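# Lift ring off stake, lay it in blue tray

## Task

Lift the ring up and clear of the stake, then set it down so it rests flat on the bottom of the blue tray.

## Robot and tools

Robot: two arms, left_arm and right_arm, mounted on opposite sides of a table. left_arm's base is on the +y side at (-0.039, +0.453, +0.126) m with quat_wxyz (+0.714, 0, 0, -0.700). right_arm's base is at (+0.048, -0.456, +0.122) m with quat_wxyz (+0.709, 0, 0, +0.706). The arm names do not match left and right in the images. Each arm has a parallel gripper. Its fingers point along the gripper's +x axis and close along its y axis. The reported end_effector_position sits between the fingers, 3 to 4 cm short of the tips. Only the last 1.5 cm of each inner finger face is flat.

Frames: the scene frame has its origin at the table centre, +z up, table surface at z = +0.020 m. Fixed cameras and the table use the scene frame. Everything about a hand (positions, quaternions, velocities, Hand target, offsets, wrist-camera poses) uses that arm's own base frame, and each arm rotates about its Hand target position. Printed hand poses may be a few centimetres off, more at long reach.

Command row: 14 numbers, each in [-1, 1]: dx, dy, dz, rx, ry, rz, opening for left_arm, then the same seven for right_arm. Both arms always appear, even if one stays still. dx, dy, dz, rx, ry, rz are offsets from that arm's Hand target at the start of the action or move, not absolute poses. 1.0 equals 0.6 m of translation or 180 degrees of rotation; rx, ry, rz form a single rotation vector. A translation longer than 1.0 gets scaled down along its direction. Six zeros re-request the current Hand target. Opening is absolute, not an offset: +1 is fully open (0.080 m), -1 fully closed; empty fingers touch near -0.78. Closing fully takes at least about 0.6 s. A 0 in the opening slot is a real command, so repeat the current opening to leave a gripper alone.

execute_actions(actions, cameras): actions is a list of actions; each action is up to 15 rows, one per 1/30 s step, and a short action repeats its final row to fill 15 steps. Each row in an action counts from the same start pose. Issuing the same offset again moves further. Images return only when actions is empty or cameras names them ("all" for every camera, [] for none). An invalid camera name rejects the call.

move(target, speed, blend, opening_speed, grip_force, blocking, cameras): drives grippers in straight lines toward target, which is one 14-number row or a list of up to 15 rows, all offsets from the same starting Hand targets. speed is m/s, 0.002 to 4.3, default 0.25 (rotation up to twice that in rad/s), one value or one per target. blend (m) rounds corners in a list; 0 stops at each. opening_speed (per second on the -1..+1 scale, at least 0.2) ramps the fingers. grip_force sets newtons per pad, 8 to 34, per arm or shared, and persists. blocking=false returns after about 0.5 s while the move continues. Moves take at least 0.5 s and are cut at 10 s. Paths ignore obstacles and the other arm; faster moves lag, stray and strike harder. Avoid routing a path near an arm's own base, since that can flip its shoulder posture. A changed opening in a later list target is applied on arrival once everything is still.

wait(seconds 0 to 10): lets time pass holding commands; a running move continues. stop(): brakes the current move. zoom_image(camera, region [x0, y0, x1, y1], at most 504 by 504 pixels): enlarges part of the newest image of cam_head_left, cam_head_right, cam_high, cam_low, cam_left_wrist or cam_right_wrist (all 896x504). finished_scene(scene): ends the current scene permanently; give its number.

Results: each arm's pose, velocities, Hand target (last commanded pose after clipping; next offsets count from it), Tool commands, joint positions (last one is finger opening in metres), joint torques, external torque estimates, grip_measured (same scale as opening, off by up to about 2 mm) and grip_effort_n (motor effort, negative closing; not pad force). "within noise" means an arm is still. The move line reports done, off_target, moving, held, blocked or fault, plus limits such as paced or held. Done means resting within 8 mm and 2 degrees; it says nothing about contact. Blocked means something stopped the gripper far from its goal; it then holds still.

Control quirks: orientation commands are clipped to 32 degrees from the measured one each step. Grippers often stop short, sag or tilt, especially at long reach; check after each move and send the remaining distance or rotation. Tiny moves may not happen or go sideways. To grip, command roughly 0.08 below the grip_measured reading at first contact; less than that grips lighter. To stop pressing into something, command a target back beyond where the gripper sits.

Avoid: dropping the ring or releasing it while moving, anything falling or being left off the table, hard hits on fixed or heavy items, arms or grippers touching each other, pressure on the wrist-camera cables (contact counts as the hand touching), and too-fast far jumps that trigger an OVER-SPEED FAULT. Torque limits (N m): waist 17.8, shoulder 22, elbow 22, wrist pitch 5.8, wrist yaw 5.78, wrist roll 5.42; reaching one stops the arm for 10 s. Holding loads, stretching out or pushing at unreachable targets heats motors; MOTOR HOT appears at 50 °C and the arm is stopped at 95 °C. Joint ranges (rad): waist -3.054 to 3.054, shoulder 0.000 to 3.142, elbow 0.000 to 2.356, wrist pitch -1.571 to 1.571, wrist yaw -1.571 to 1.571, wrist roll -3.142 to 3.142. Loose objects may be nudged occasionally. The scene keeps running while you think.

Each tool is called after ">>>" by a JSON object that holds its "op" and its "data", one argument or row to a line.

## Session

>>> {"op": "execute_actions", "data": {
  "actions": []
}}

Scene clock: 0.00 s.
left_arm: end_effector_position=(+0.3501, +0.0041, +0.1421) grip_measured=+1.000 grip_effort_n=n/a end_effector_quat_wxyz=(+0.911, -0.193, +0.144, +0.334) | right_arm: end_effector_position=(+0.2285, +0.2154, +0.0280) grip_measured=+1.000 grip_effort_n=n/a end_effector_quat_wxyz=(+0.778, +0.002, +0.264, +0.570)
Joint positions: left_arm=[-0.319 1.409 0.662 0.106 -0.857 -0.795 0.08] | right_arm=[0.393 1.736 0.315 0.768 -0.833 -0.174 0.08]
Joint velocities: within noise
Joint torques (N m): no reading
External joint torques (N m): no reading
Heat: left arm: hottest wrist roll 33 °C (+0.0 °C/min); right arm: hottest wrist pitch 33 °C (+0.0 °C/min).
Hand target: left_arm +0.3507, +0.0041, +0.1443; +0.911, -0.195, +0.141, +0.334 | right_arm +0.2286, +0.2155, +0.0283; +0.778, +0.002, +0.264, +0.571
Tool commands: left_gripper/opening=+1.0 right_gripper/opening=+1.0

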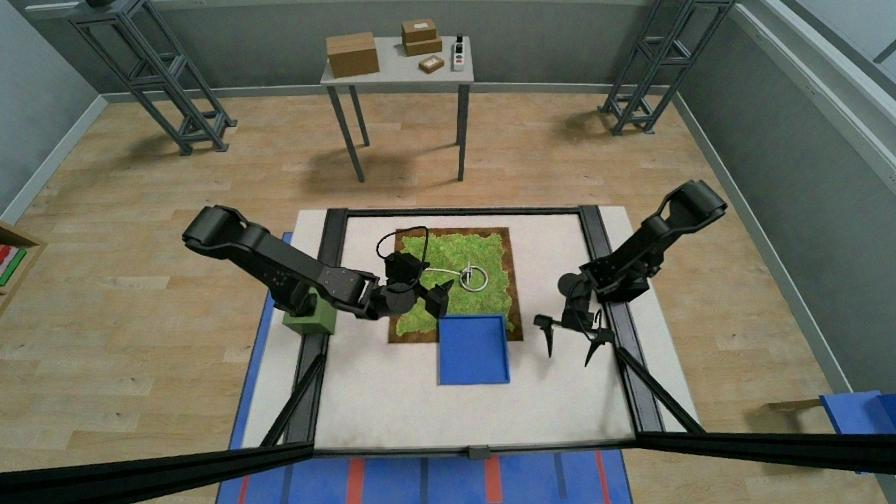

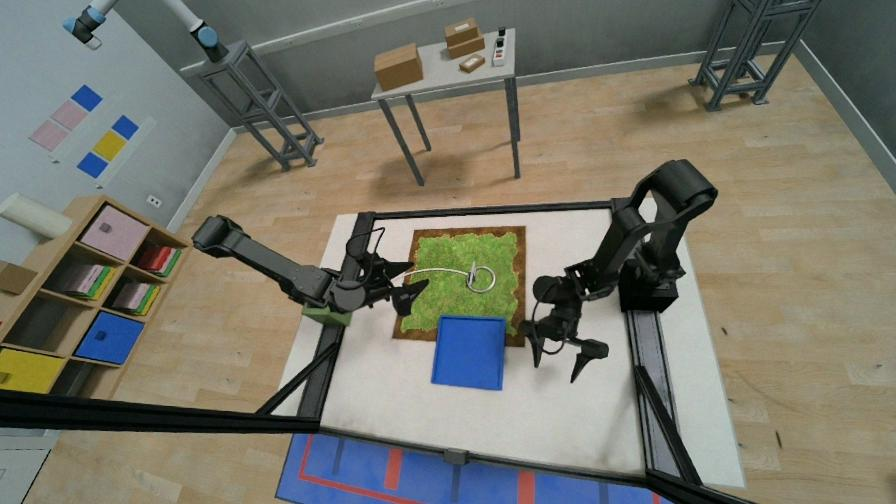

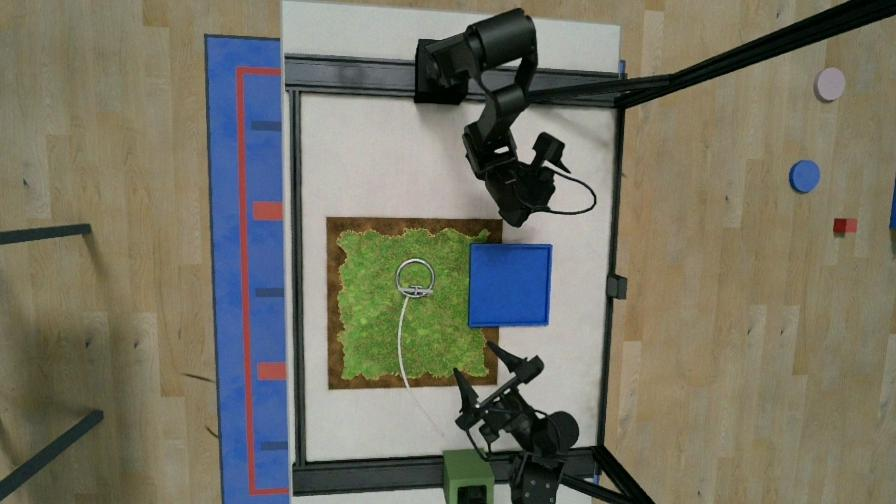

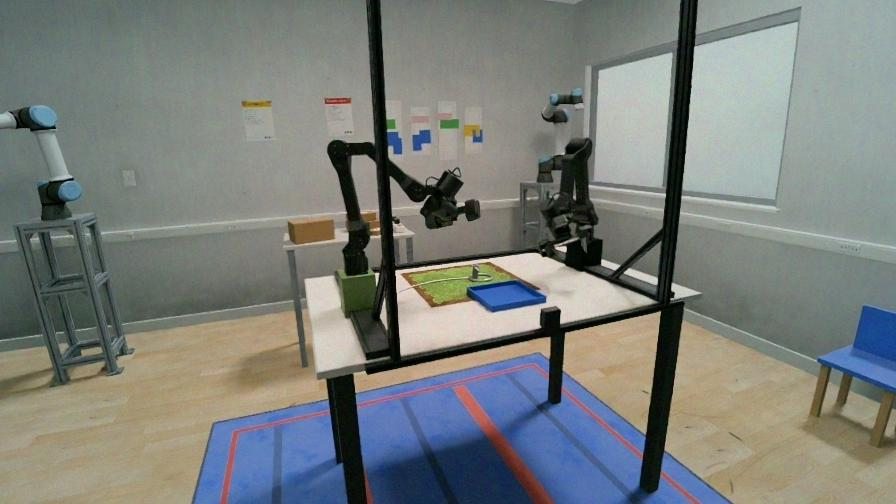

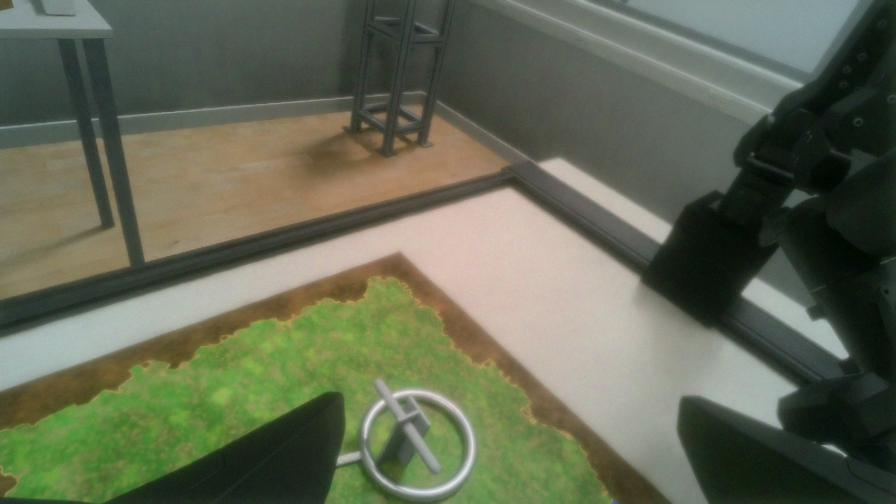

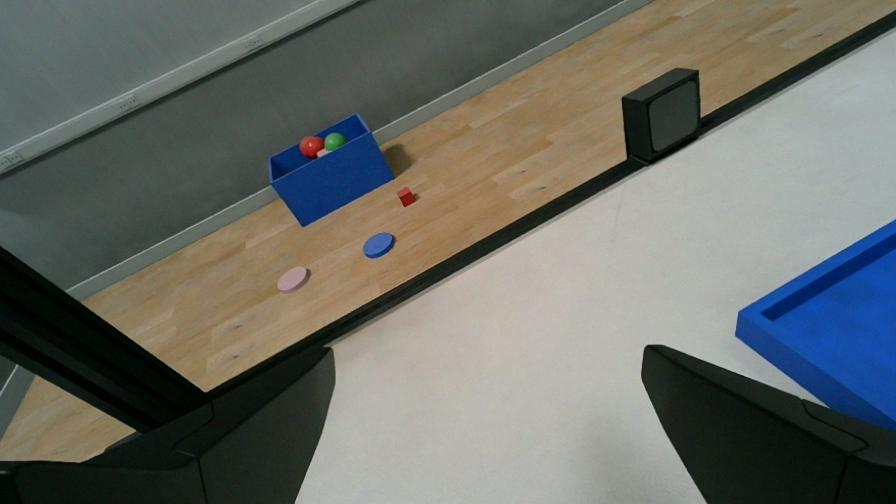

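>>> {"op": "zoom_image", "data": {
  "camera": "cam_left_wrist",
  "region": [300, 340, 520, 504]
}}

>>> {"op": "zoom_image", "data": {
  "camera": "cam_high",
  "region": [320, 210, 520, 400]
}}

>>> {"op": "zoom_image", "data": {
  "camera": "cam_head_right",
  "region": [380, 220, 540, 400]
}}

>>> {"op": "zoom_image", "data": {
  "camera": "cam_low",
  "region": [380, 230, 580, 340]
}}

Scaled by 2.291 from the camera's 896x504 image, which has a finer 1280x720 frame.

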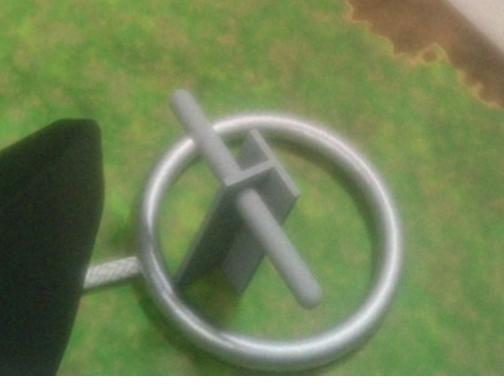

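Scaled by 2.520 from the camera's 896x504 image, which has a finer 1280x720 frame.

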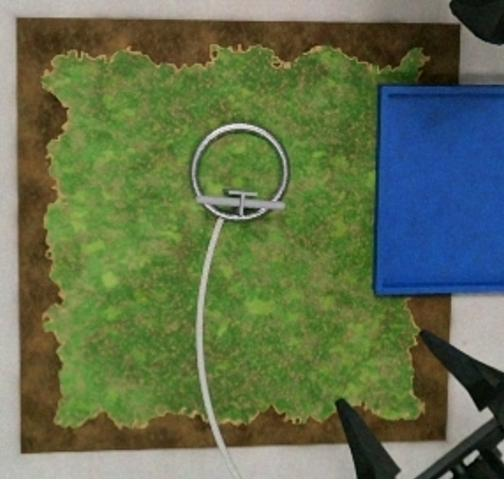

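Scaled by 2.800 from the camera's 896x504 image, which has a finer 1280x720 frame.

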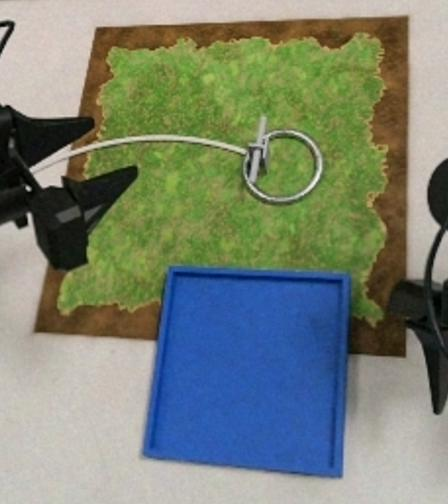

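Scaled by 2.520 from the camera's 896x504 image, which has a finer 1280x720 frame.

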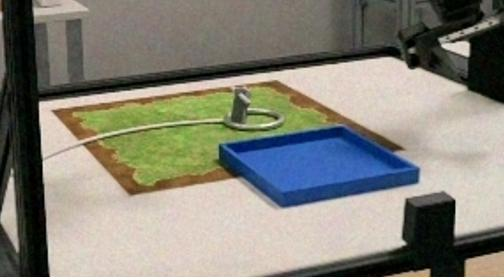

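>>> {"op": "zoom_image", "data": {
  "camera": "cam_high",
  "region": [370, 370, 520, 504]
}}

>>> {"op": "zoom_image", "data": {
  "camera": "cam_high",
  "region": [380, 245, 450, 310]
}}

>>> {"op": "zoom_image", "data": {
  "camera": "cam_low",
  "region": [440, 250, 520, 300]
}}

>>> {"op": "zoom_image", "data": {
  "camera": "cam_head_left",
  "region": [380, 220, 530, 400]
}}

Scaled by 3.360 from the camera's 896x504 image, which has a finer 1280x720 frame.

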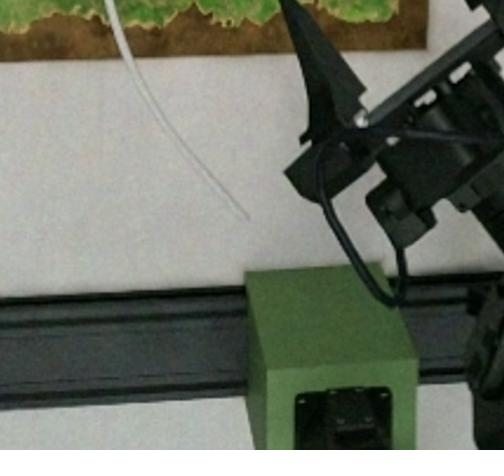

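Scaled by 7.200 from the camera's 896x504 image, which has a finer 1280x720 frame.

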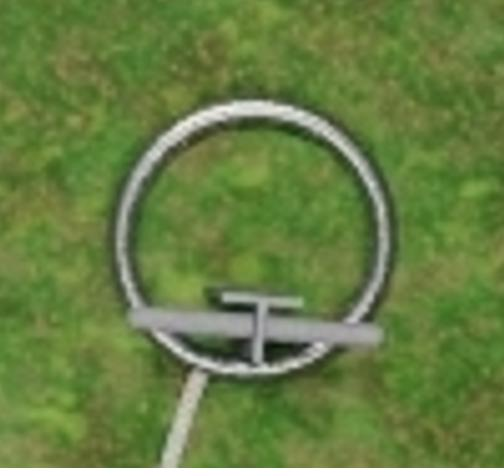

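Scaled by 6.300 from the camera's 896x504 image, which has a finer 1280x720 frame.

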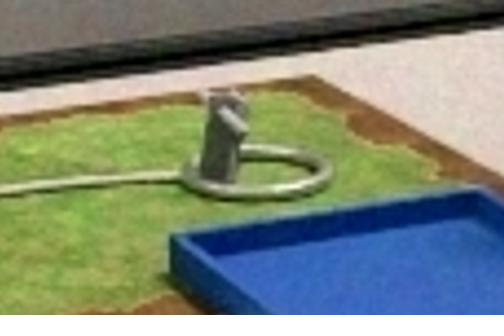

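Scaled by 2.800 from the camera's 896x504 image, which has a finer 1280x720 frame.

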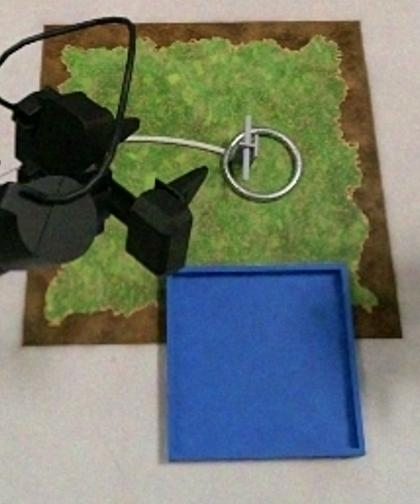

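>>> {"op": "move", "data": {
  "target": [0, 0, 0, 0, 0, 0, 1, 0.2607, -0.4608, 0.0195, -0.3703, -0.0201, 0.1611, 0.22],
  "speed": 0.25,
  "cameras": ["all"]
}}

Scene clock: 409.60 s.
left_arm: end_effector_position=(+0.3501, +0.0041, +0.1421) grip_measured=+1.000 grip_effort_n=-0.7 end_effector_quat_wxyz=(+0.911, -0.193, +0.144, +0.334) | right_arm: end_effector_position=(+0.3838, -0.0600, +0.0431) grip_measured=+0.223 grip_effort_n=-15.6 end_effector_quat_wxyz=(+0.505, -0.499, +0.499, +0.497)
Joint positions: left_arm=[-0.319 1.409 0.662 0.106 -0.857 -0.795 0.08] | right_arm=[-0.157 2.067 1.528 -1.024 -0.006 -1.72 0.045]
Joint torques (N m): left_arm=[-0.12 -4.7 5.34 1.26 -0.41 0.01] | right_arm=[-0.08 -7.04 6.95 0.02 0.08 -0.24]
External joint torques (N m): left_arm=[-0.15 -0.1 -0.43 -0.01 -0.11 -0.01] | right_arm=[-0.02 2.06 1.48 -0.28 0.13 -0.24]
Heat: left arm: hottest elbow 40 °C (+1.0 °C/min); right arm: hottest wrist pitch 40 °C (+0.0 °C/min).
Hand target: left_arm +0.3507, +0.0041, +0.1443; +0.911, -0.195, +0.141, +0.334 | right_arm +0.3850, -0.0611, +0.0401; +0.500, -0.500, +0.500, +0.500
Off the commanded pose: left_arm 0.002 m, 0 deg | right_arm 0.003 m, 1 deg.
move: done
camera_calibration:
cam_right_wrist: T_world_to_cam=[[0.99952, -0.0278165, 0.0136344, -0.374769], [-0.0304823, -0.961577, 0.272837, -0.0206307], [0.00552115, -0.273122, -0.961964, 0.101104], [0, 0, 0, 1]] pos_world=[0.373402, -0.00264914, 0.107997]

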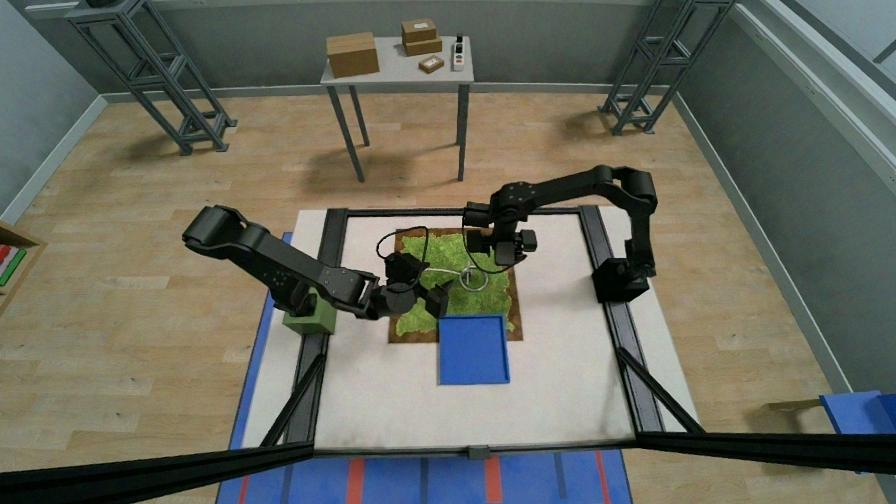

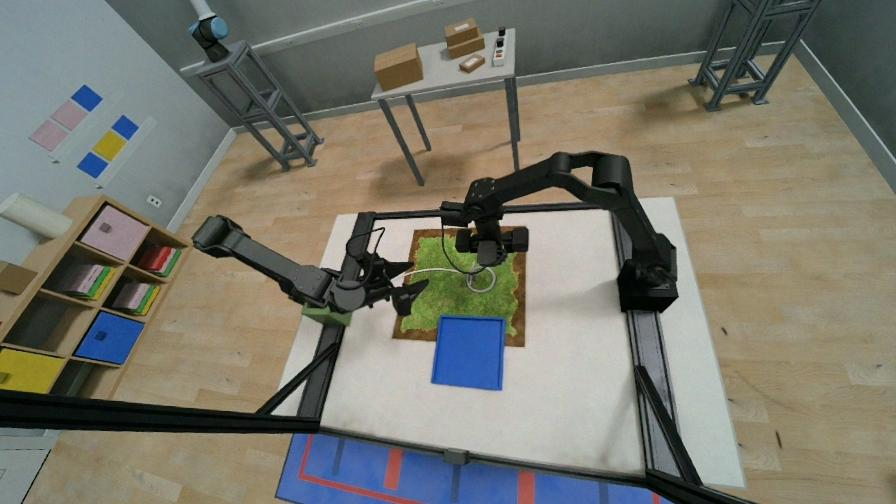

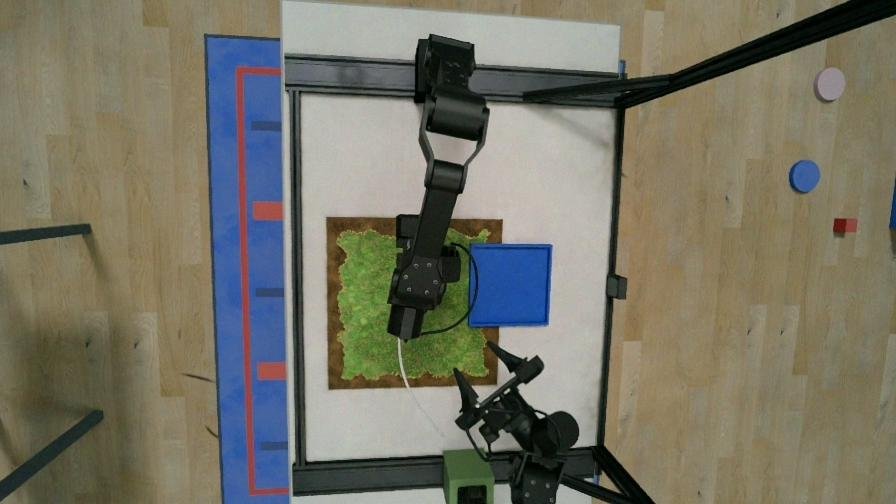

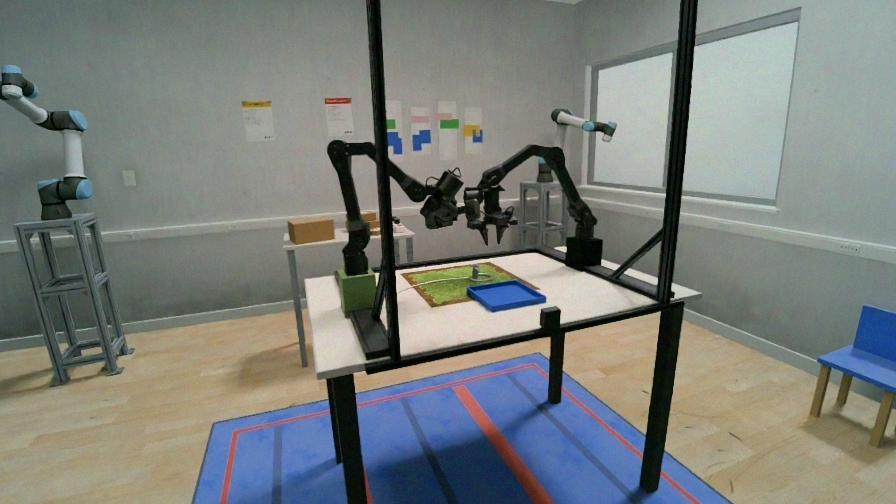

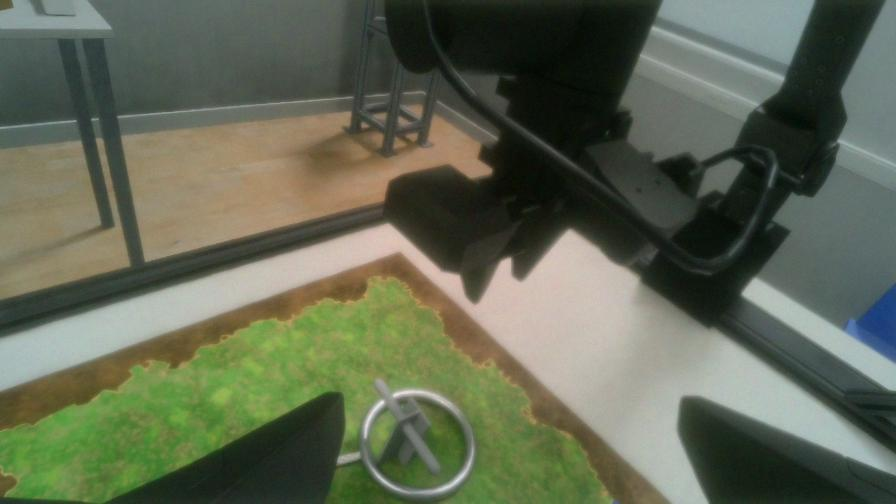

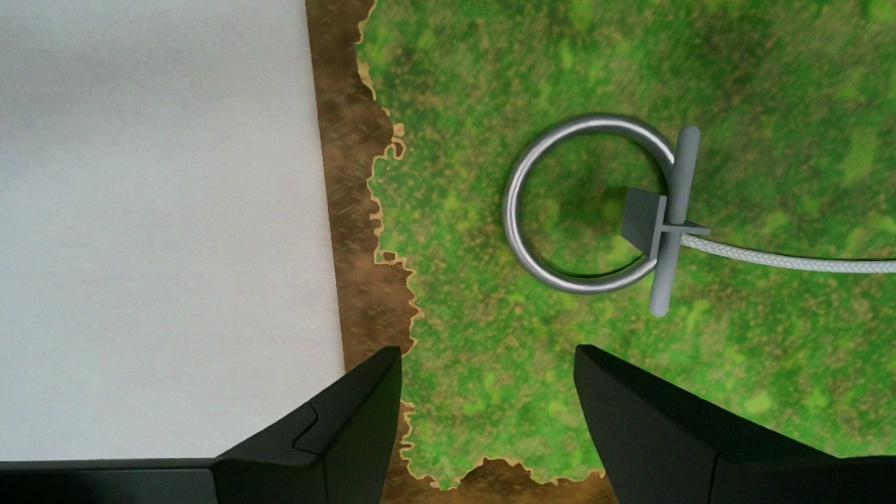

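>>> {"op": "zoom_image", "data": {
  "camera": "cam_low",
  "region": [420, 130, 620, 300]
}}

>>> {"op": "zoom_image", "data": {
  "camera": "cam_left_wrist",
  "region": [340, 0, 840, 504]
}}

>>> {"op": "zoom_image", "data": {
  "camera": "cam_right_wrist",
  "region": [480, 90, 730, 340]
}}

Scaled by 2.520 from the camera's 896x504 image, which has a finer 1280x720 frame.

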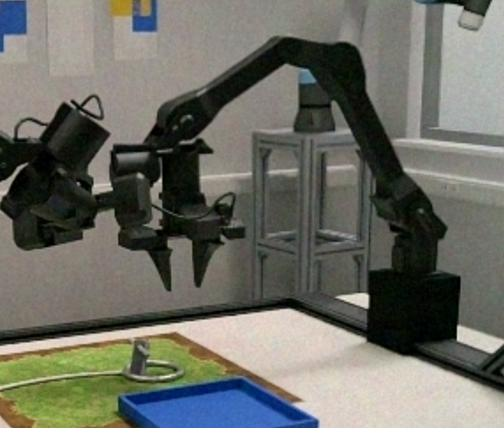

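Scaled by 1.000.

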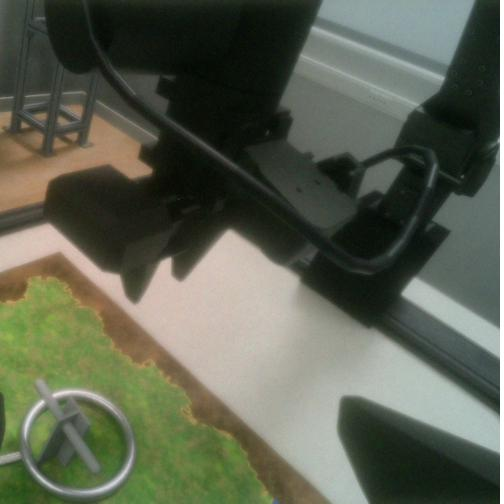

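Scaled by 2.016 from the camera's 896x504 image, which has a finer 1280x720 frame.

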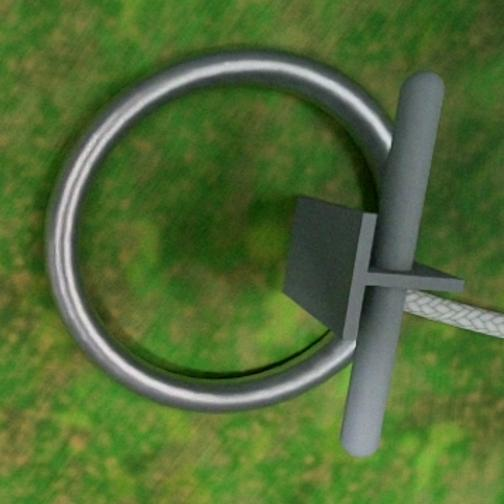

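>>> {"op": "move", "data": {
  "target": [0, 0, 0, 0, 0, 0, 1, 0.0317, 0.0335, -0.1, 0, 0, 0, 0.22],
  "speed": 0.2,
  "cameras": ["cam_right_wrist", "cam_left_wrist", "cam_low"]
}}

Scene clock: 519.67 s.
left_arm: end_effector_position=(+0.3501, +0.0041, +0.1421) grip_measured=+1.000 grip_effort_n=-0.7 end_effector_quat_wxyz=(+0.911, -0.193, +0.144, +0.334) | right_arm: end_effector_position=(+0.4060, -0.0406, -0.0143) grip_measured=+0.223 grip_effort_n=-15.1 end_effector_quat_wxyz=(+0.503, -0.504, +0.494, +0.498)
Joint positions: left_arm=[-0.319 1.409 0.662 0.106 -0.857 -0.795 0.08] | right_arm=[-0.101 2.214 1.519 -0.862 -0.004 -1.677 0.045]
Joint torques (N m): left_arm=[-0.05 -4.65 5.25 1.24 -0.41 0.01] | right_arm=[-0.14 -7.83 5.29 0.36 0.05 0.14]
External joint torques (N m): left_arm=[-0.07 0 -0.57 -0.04 -0.12 0] | right_arm=[-0.19 2.04 0.02 0.03 0.1 0.14]
Heat: left arm: hottest elbow 41 °C (+1.0 °C/min); right arm: hottest wrist pitch 34 °C (-1.0 °C/min).
Hand target: left_arm +0.3507, +0.0041, +0.1443; +0.911, -0.195, +0.141, +0.334 | right_arm +0.4041, -0.0409, -0.0199; +0.500, -0.500, +0.500, +0.500
Off the commanded pose: left_arm 0.002 m, 0 deg | right_arm 0.006 m, 1 deg.
move: done
camera_calibration:
cam_right_wrist: T_world_to_cam=[[0.999707, -0.0145093, 0.0193519, -0.395031], [-0.0192652, -0.961425, 0.274393, 0.00982735], [0.0146242, -0.274685, -0.961423, 0.0473673], [0, 0, 0, 1]] pos_world=[0.394412, 0.0167277, 0.0504881]
Images, in order (width x height): cam_low 896x504, cam_left_wrist 896x504, cam_right_wrist 896x504.

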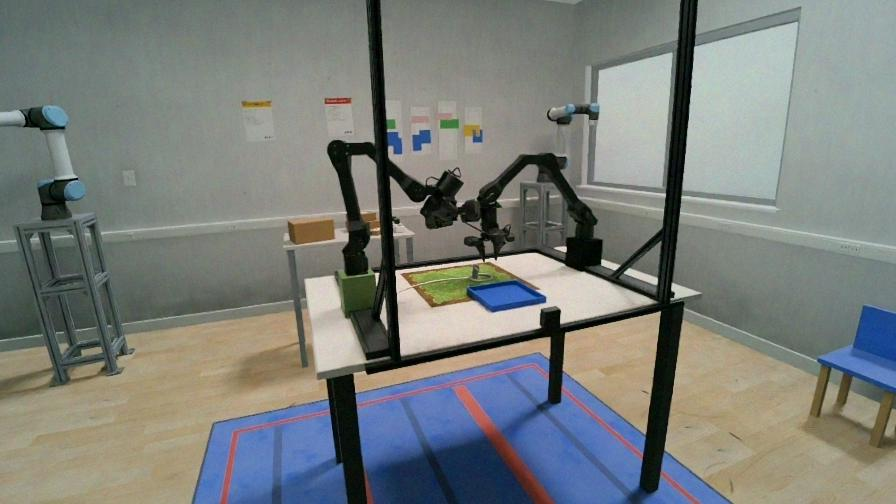

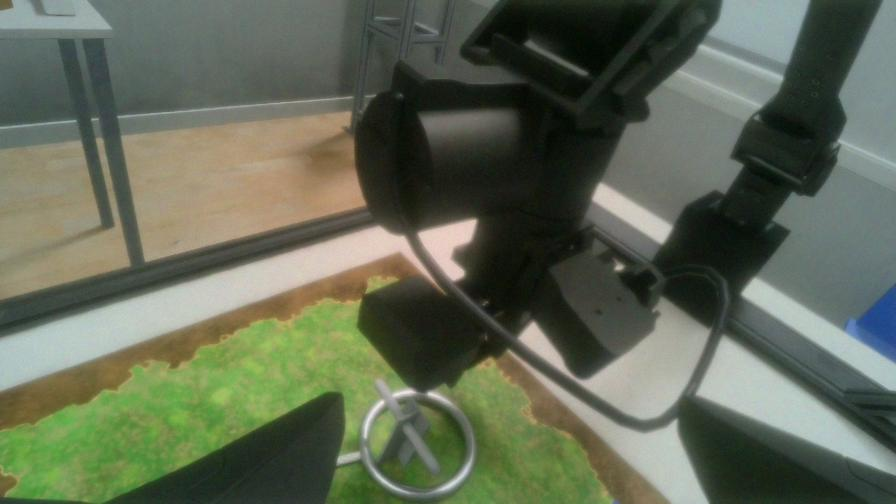

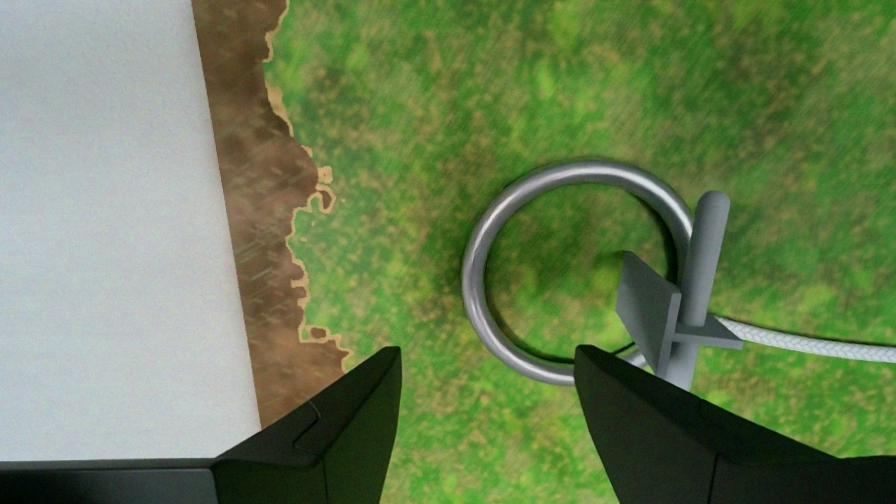

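>>> {"op": "zoom_image", "data": {
  "camera": "cam_right_wrist",
  "region": [380, 140, 780, 400]
}}

Scaled by 1.260 from the camera's 896x504 image, which has a finer 1280x720 frame.

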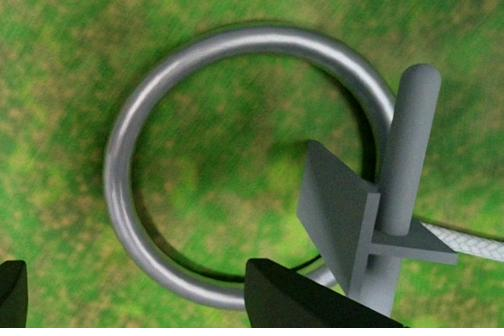

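>>> {"op": "move", "data": {
  "target": [0, 0, 0, 0, 0, 0, 1, -0.001, 0.0100, -0.0468, 0, 0, 0, 0.22],
  "speed": 0.15,
  "cameras": ["cam_right_wrist", "cam_left_wrist"]
}}

Scene clock: 597.50 s.
left_arm: end_effector_position=(+0.3501, +0.0041, +0.1421) grip_measured=+1.000 grip_effort_n=-0.7 end_effector_quat_wxyz=(+0.911, -0.193, +0.144, +0.334) | right_arm: end_effector_position=(+0.4074, -0.0351, -0.0411) grip_measured=+0.223 grip_effort_n=-15.6 end_effector_quat_wxyz=(+0.504, -0.505, +0.494, +0.497)
Joint positions: left_arm=[-0.319 1.409 0.662 0.106 -0.857 -0.795 0.08] | right_arm=[-0.087 2.262 1.482 -0.771 -0.004 -1.662 0.045]
Joint torques (N m): left_arm=[-0.01 -4.67 5.34 1.26 -0.41 0] | right_arm=[0 -7.81 4.42 0.34 0.05 0.15]
External joint torques (N m): left_arm=[-0.02 -0.06 -0.46 -0.03 -0.12 -0.01] | right_arm=[-0.06 2.04 -0.54 0.03 0.11 0.15]
Heat: left arm: hottest elbow 41 °C (+0.0 °C/min); right arm: hottest shoulder 36 °C (+3.0 °C/min).
Hand target: left_arm +0.3507, +0.0041, +0.1443; +0.911, -0.195, +0.141, +0.334 | right_arm +0.4035, -0.0348, -0.0479; +0.500, -0.500, +0.500, +0.500
Off the commanded pose: left_arm 0.002 m, 0 deg | right_arm 0.008 m, 1 deg.
move: done
camera_calibration:
cam_right_wrist: T_world_to_cam=[[0.999574, -0.0156348, 0.0246466, -0.395583], [-0.0218066, -0.961319, 0.274572, 0.0235199], [0.0194003, -0.274993, -0.96125, 0.0211058], [0, 0, 0, 1]] pos_world=[0.395517, 0.0222292, 0.0235798]
Images, in order (width x height): cam_left_wrist 896x504, cam_right_wrist 896x504.

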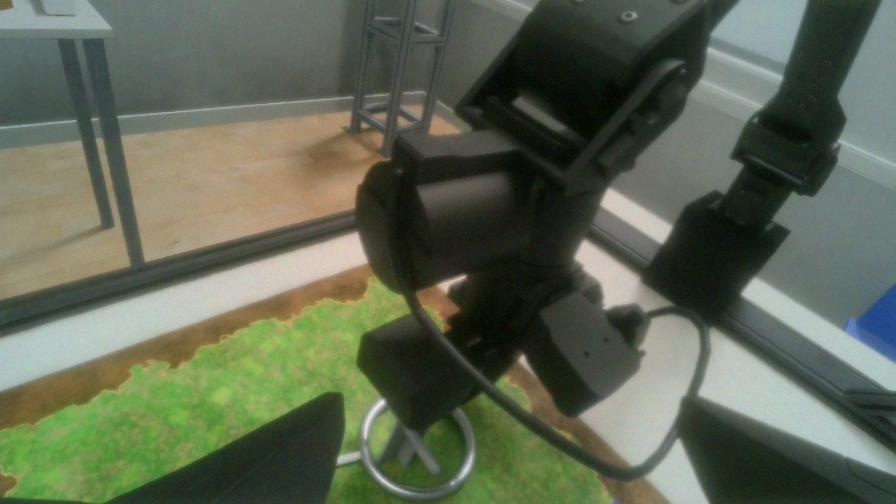

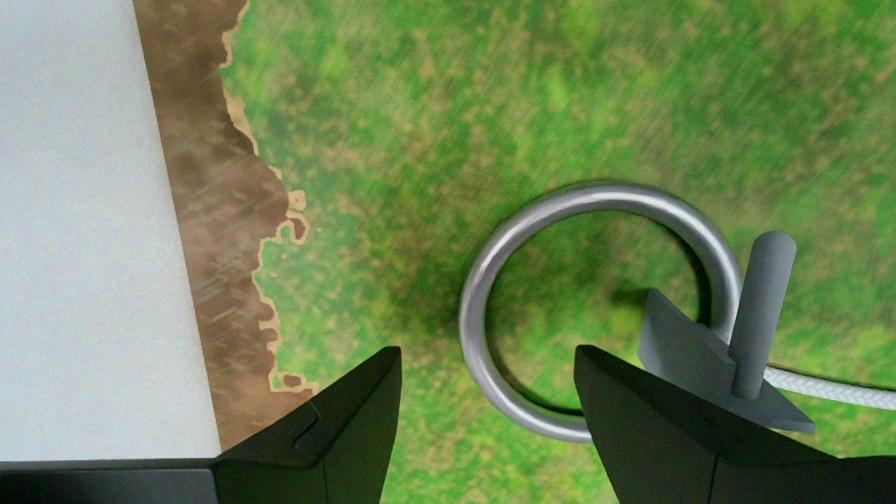

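>>> {"op": "move", "data": {
  "target": [0, 0, 0, 0, 0, 0, 1, -0.0047, 0.0020, -0.0217, 0, 0, 0, 0.22],
  "speed": 0.06,
  "cameras": ["cam_right_wrist", "cam_left_wrist"]
}}

Scene clock: 620.00 s.
left_arm: end_effector_position=(+0.3501, +0.0041, +0.1421) grip_measured=+1.000 grip_effort_n=-0.7 end_effector_quat_wxyz=(+0.911, -0.193, +0.144, +0.334) | right_arm: end_effector_position=(+0.4052, -0.0344, -0.0538) grip_measured=+0.223 grip_effort_n=-15.6 end_effector_quat_wxyz=(+0.505, -0.505, +0.493, +0.496)
Joint positions: left_arm=[-0.319 1.409 0.662 0.106 -0.857 -0.795 0.08] | right_arm=[-0.086 2.28 1.454 -0.724 -0.004 -1.66 0.045]
Joint torques (N m): left_arm=[-0.06 -4.68 5.27 1.26 -0.41 0.03] | right_arm=[0.07 -7.7 4.17 0.38 0.05 0.15]
External joint torques (N m): left_arm=[-0.07 -0.04 -0.52 -0.02 -0.11 0.01] | right_arm=[0.08 2.29 -0.78 0.04 0.1 0.15]
Heat: left arm: hottest elbow 41 °C (+0.0 °C/min); right arm: hottest shoulder 35 °C (+1.0 °C/min).
Hand target: left_arm +0.3507, +0.0041, +0.1443; +0.911, -0.195, +0.141, +0.334 | right_arm +0.4007, -0.0337, -0.0610; +0.500, -0.500, +0.500, +0.500
Off the commanded pose: left_arm 0.002 m, 0 deg | right_arm 0.009 m, 1 deg.
move: off_target (right_arm)
camera_calibration:
cam_right_wrist: T_world_to_cam=[[0.999516, -0.0167596, 0.0262048, -0.393029], [-0.0233186, -0.961264, 0.274642, 0.0282269], [0.0205868, -0.27512, -0.961189, 0.00866673], [0, 0, 0, 1]] pos_world=[0.393319, 0.0229309, 0.0108773]
Images, in order (width x height): cam_left_wrist 896x504, cam_right_wrist 896x504.

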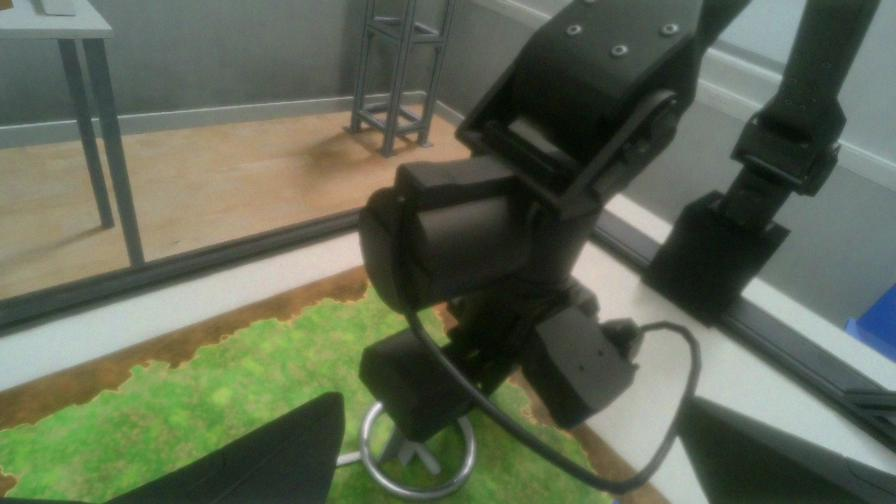

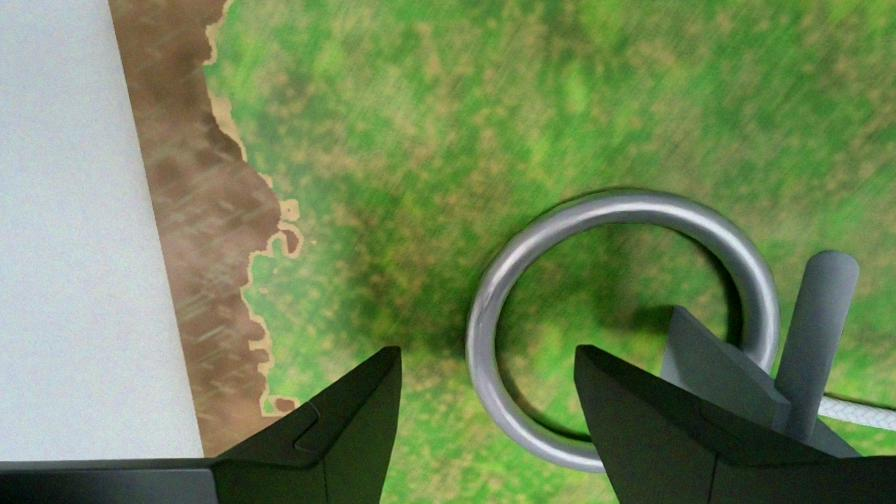

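>>> {"op": "move", "data": {
  "target": [0, 0, 0, 0, 0, 0, 1, -0.0020, 0, -0.0085, 0, 0, 0, 0.22],
  "speed": 0.04,
  "cameras": ["cam_right_wrist"]
}}

Scene clock: 640.53 s.
left_arm: end_effector_position=(+0.3501, +0.0041, +0.1421) grip_measured=+1.000 grip_effort_n=-1.2 end_effector_quat_wxyz=(+0.911, -0.193, +0.144, +0.334) | right_arm: end_effector_position=(+0.4043, -0.0343, -0.0586) grip_measured=+0.223 grip_effort_n=-15.1 end_effector_quat_wxyz=(+0.505, -0.506, +0.493, +0.496)
Joint positions: left_arm=[-0.319 1.409 0.662 0.106 -0.857 -0.795 0.08] | right_arm=[-0.086 2.287 1.443 -0.706 -0.004 -1.66 0.045]
Joint torques (N m): left_arm=[0 -4.65 5.33 1.26 -0.41 0.01] | right_arm=[0.12 -7.65 4.1 0.37 0.05 0.14]
External joint torques (N m): left_arm=[-0.04 0 -0.49 -0.03 -0.1 0] | right_arm=[0 2.16 -0.66 0.07 0.12 0.14]
Heat: left arm: hottest elbow 41 °C (+0.0 °C/min); right arm: hottest shoulder 34 °C (-1.0 °C/min).
Hand target: left_arm +0.3507, +0.0041, +0.1443; +0.911, -0.195, +0.141, +0.334 | right_arm +0.3995, -0.0337, -0.0660; +0.500, -0.500, +0.500, +0.500
Off the commanded pose: left_arm 0.002 m, 0 deg | right_arm 0.009 m, 1 deg.
move: off_target (right_arm)
camera_calibration:
cam_right_wrist: T_world_to_cam=[[0.999497, -0.0167646, 0.026932, -0.3919], [-0.0235232, -0.961264, 0.274623, 0.0296987], [0.0212848, -0.275118, -0.961175, 0.00382604], [0, 0, 0, 1]] pos_world=[0.39232, 0.0230309, 0.00607619]
Images, in order (width x height): cam_right_wrist 896x504.

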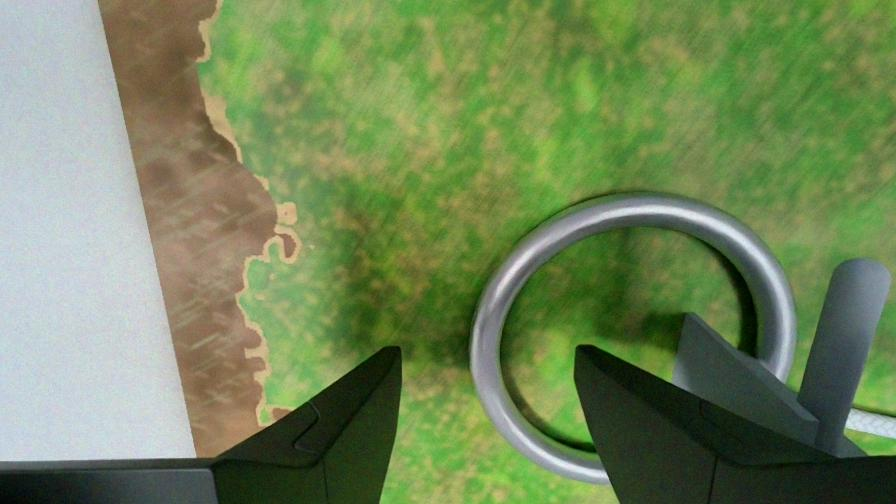

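>>> {"op": "move", "data": {
  "target": [0, 0, 0, 0, 0, 0, 1, 0, 0, -0.0050, 0, 0, 0, 0.22],
  "speed": 0.03
}}

Scene clock: 668.20 s.
left_arm: end_effector_position=(+0.3501, +0.0041, +0.1421) grip_measured=+1.000 grip_effort_n=-0.7 end_effector_quat_wxyz=(+0.911, -0.193, +0.144, +0.334) | right_arm: end_effector_position=(+0.4042, -0.0343, -0.0617) grip_measured=+0.223 grip_effort_n=-16.0 end_effector_quat_wxyz=(+0.505, -0.506, +0.493, +0.496)
Joint positions: left_arm=[-0.319 1.409 0.662 0.106 -0.857 -0.795 0.08] | right_arm=[-0.086 2.294 1.441 -0.697 -0.004 -1.66 0.045]
Joint torques (N m): left_arm=[-0.01 -4.66 5.3 1.27 -0.4 0.03] | right_arm=[0.12 -7.63 4.06 0.34 0.05 0.14]
External joint torques (N m): left_arm=[0.03 -0.06 -0.53 -0.03 -0.11 0.01] | right_arm=[0.19 2.26 -0.73 0.02 0.09 0.14]
Heat: left arm: hottest elbow 42 °C (+1.0 °C/min); right arm: hottest shoulder 36 °C (+1.0 °C/min).
Hand target: left_arm +0.3507, +0.0041, +0.1443; +0.911, -0.195, +0.141, +0.334 | right_arm +0.3994, -0.0337, -0.0692; +0.500, -0.500, +0.500, +0.500
Off the commanded pose: left_arm 0.002 m, 0 deg | right_arm 0.009 m, 1 deg.
move: off_target (right_arm)

>>> {"op": "move", "data": {
  "target": [0, 0, 0, 0, 0, 0, 1, 0, 0, -0.0050, 0, 0, 0, 0.22],
  "speed": 0.03,
  "cameras": ["cam_right_wrist", "cam_low"]
}}

Scene clock: 673.43 s.
left_arm: end_effector_position=(+0.3501, +0.0041, +0.1421) grip_measured=+1.000 grip_effort_n=-0.7 end_effector_quat_wxyz=(+0.911, -0.193, +0.144, +0.334) | right_arm: end_effector_position=(+0.4044, -0.0343, -0.0646) grip_measured=+0.223 grip_effort_n=-16.0 end_effector_quat_wxyz=(+0.505, -0.506, +0.493, +0.496)
Joint positions: left_arm=[-0.319 1.409 0.662 0.106 -0.857 -0.795 0.08] | right_arm=[-0.086 2.3 1.439 -0.688 -0.004 -1.66 0.045]
Joint torques (N m): left_arm=[-0.09 -4.69 5.35 1.25 -0.39 0.02] | right_arm=[0.13 -7.64 4.04 0.36 0.05 0.14]
External joint torques (N m): left_arm=[-0.1 -0.08 -0.46 -0.03 -0.1 0] | right_arm=[0.07 2.28 -0.74 0.03 0.11 0.14]
Heat: left arm: hottest elbow 42 °C (+1.0 °C/min); right arm: hottest shoulder 37 °C (+2.0 °C/min).
Hand target: left_arm +0.3507, +0.0041, +0.1443; +0.911, -0.195, +0.141, +0.334 | right_arm +0.3995, -0.0337, -0.0720; +0.500, -0.500, +0.500, +0.500
Off the commanded pose: left_arm 0.002 m, 0 deg | right_arm 0.009 m, 1 deg.
move: off_target (right_arm)
camera_calibration:
cam_right_wrist: T_world_to_cam=[[0.999497, -0.0167646, 0.026932, -0.391838], [-0.0235232, -0.961264, 0.274623, 0.0313488], [0.0212848, -0.275118, -0.961175, -0.00194314], [0, 0, 0, 1]] pos_world=[0.39242, 0.0230309, 0.0000761861]
Images, in order (width x height): cam_low 896x504, cam_right_wrist 896x504.

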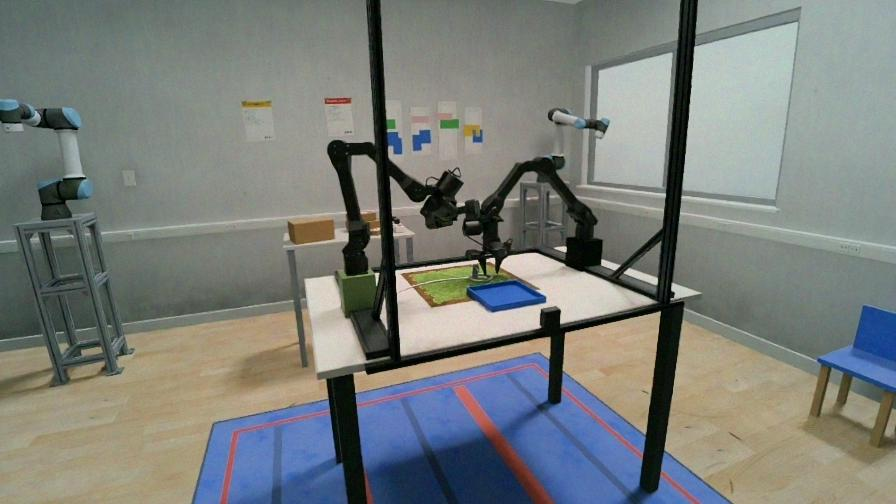

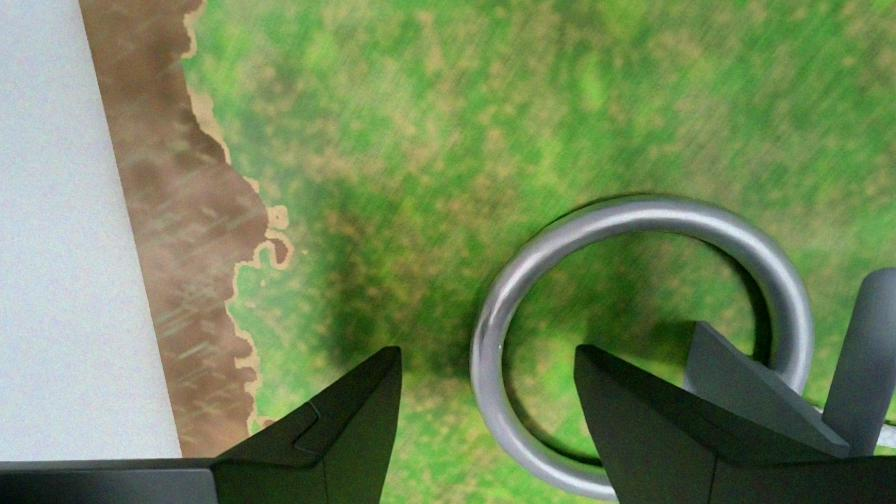

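>>> {"op": "move", "data": {
  "target": [0, 0, 0, 0, 0, 0, 1, 0, 0, 0, 0, 0, 0, -0.9],
  "speed": 0.05,
  "opening_speed": 0.6,
  "cameras": ["cam_right_wrist"]
}}

Scene clock: 697.50 s.
left_arm: end_effector_position=(+0.3501, +0.0041, +0.1421) grip_measured=+1.000 grip_effort_n=-1.2 end_effector_quat_wxyz=(+0.911, -0.193, +0.144, +0.334) | right_arm: end_effector_position=(+0.4044, -0.0343, -0.0646) grip_measured=-0.772 grip_effort_n=-27.2 end_effector_quat_wxyz=(+0.505, -0.506, +0.493, +0.496)
Joint positions: left_arm=[-0.319 1.409 0.662 0.106 -0.857 -0.795 0.08] | right_arm=[-0.086 2.3 1.439 -0.688 -0.004 -1.66 0]
Joint torques (N m): left_arm=[0 -4.64 5.32 1.25 -0.4 0.02] | right_arm=[0.14 -7.63 4.05 0.37 0.05 0.14]
External joint torques (N m): left_arm=[-0.02 -0.06 -0.41 -0.02 -0.11 0.01] | right_arm=[0.15 2.38 -0.8 0.03 0.1 0.14]
Heat: left arm: hottest elbow 42 °C (+1.0 °C/min); right arm: hottest shoulder 38 °C (+4.0 °C/min).
Hand target: left_arm +0.3507, +0.0041, +0.1443; +0.911, -0.195, +0.141, +0.334 | right_arm +0.3995, -0.0337, -0.0720; +0.500, -0.500, +0.500, +0.500
Off the commanded pose: left_arm 0.002 m, 0 deg | right_arm 0.009 m, 1 deg.
move: off_target (right_arm)
camera_calibration:
cam_right_wrist: T_world_to_cam=[[0.999497, -0.0167646, 0.026932, -0.391838], [-0.0235232, -0.961264, 0.274623, 0.0313488], [0.0212848, -0.275118, -0.961175, -0.00194314], [0, 0, 0, 1]] pos_world=[0.39242, 0.0230309, 0.0000761861]
Images, in order (width x height): cam_right_wrist 896x504.

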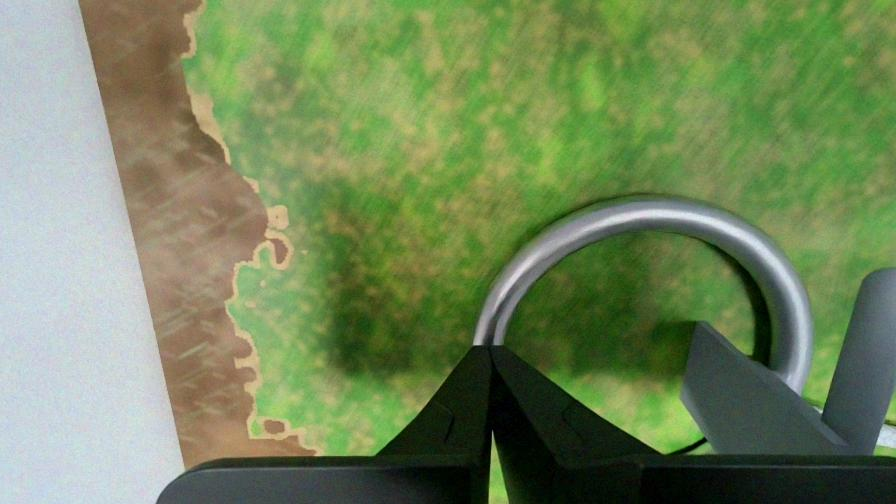

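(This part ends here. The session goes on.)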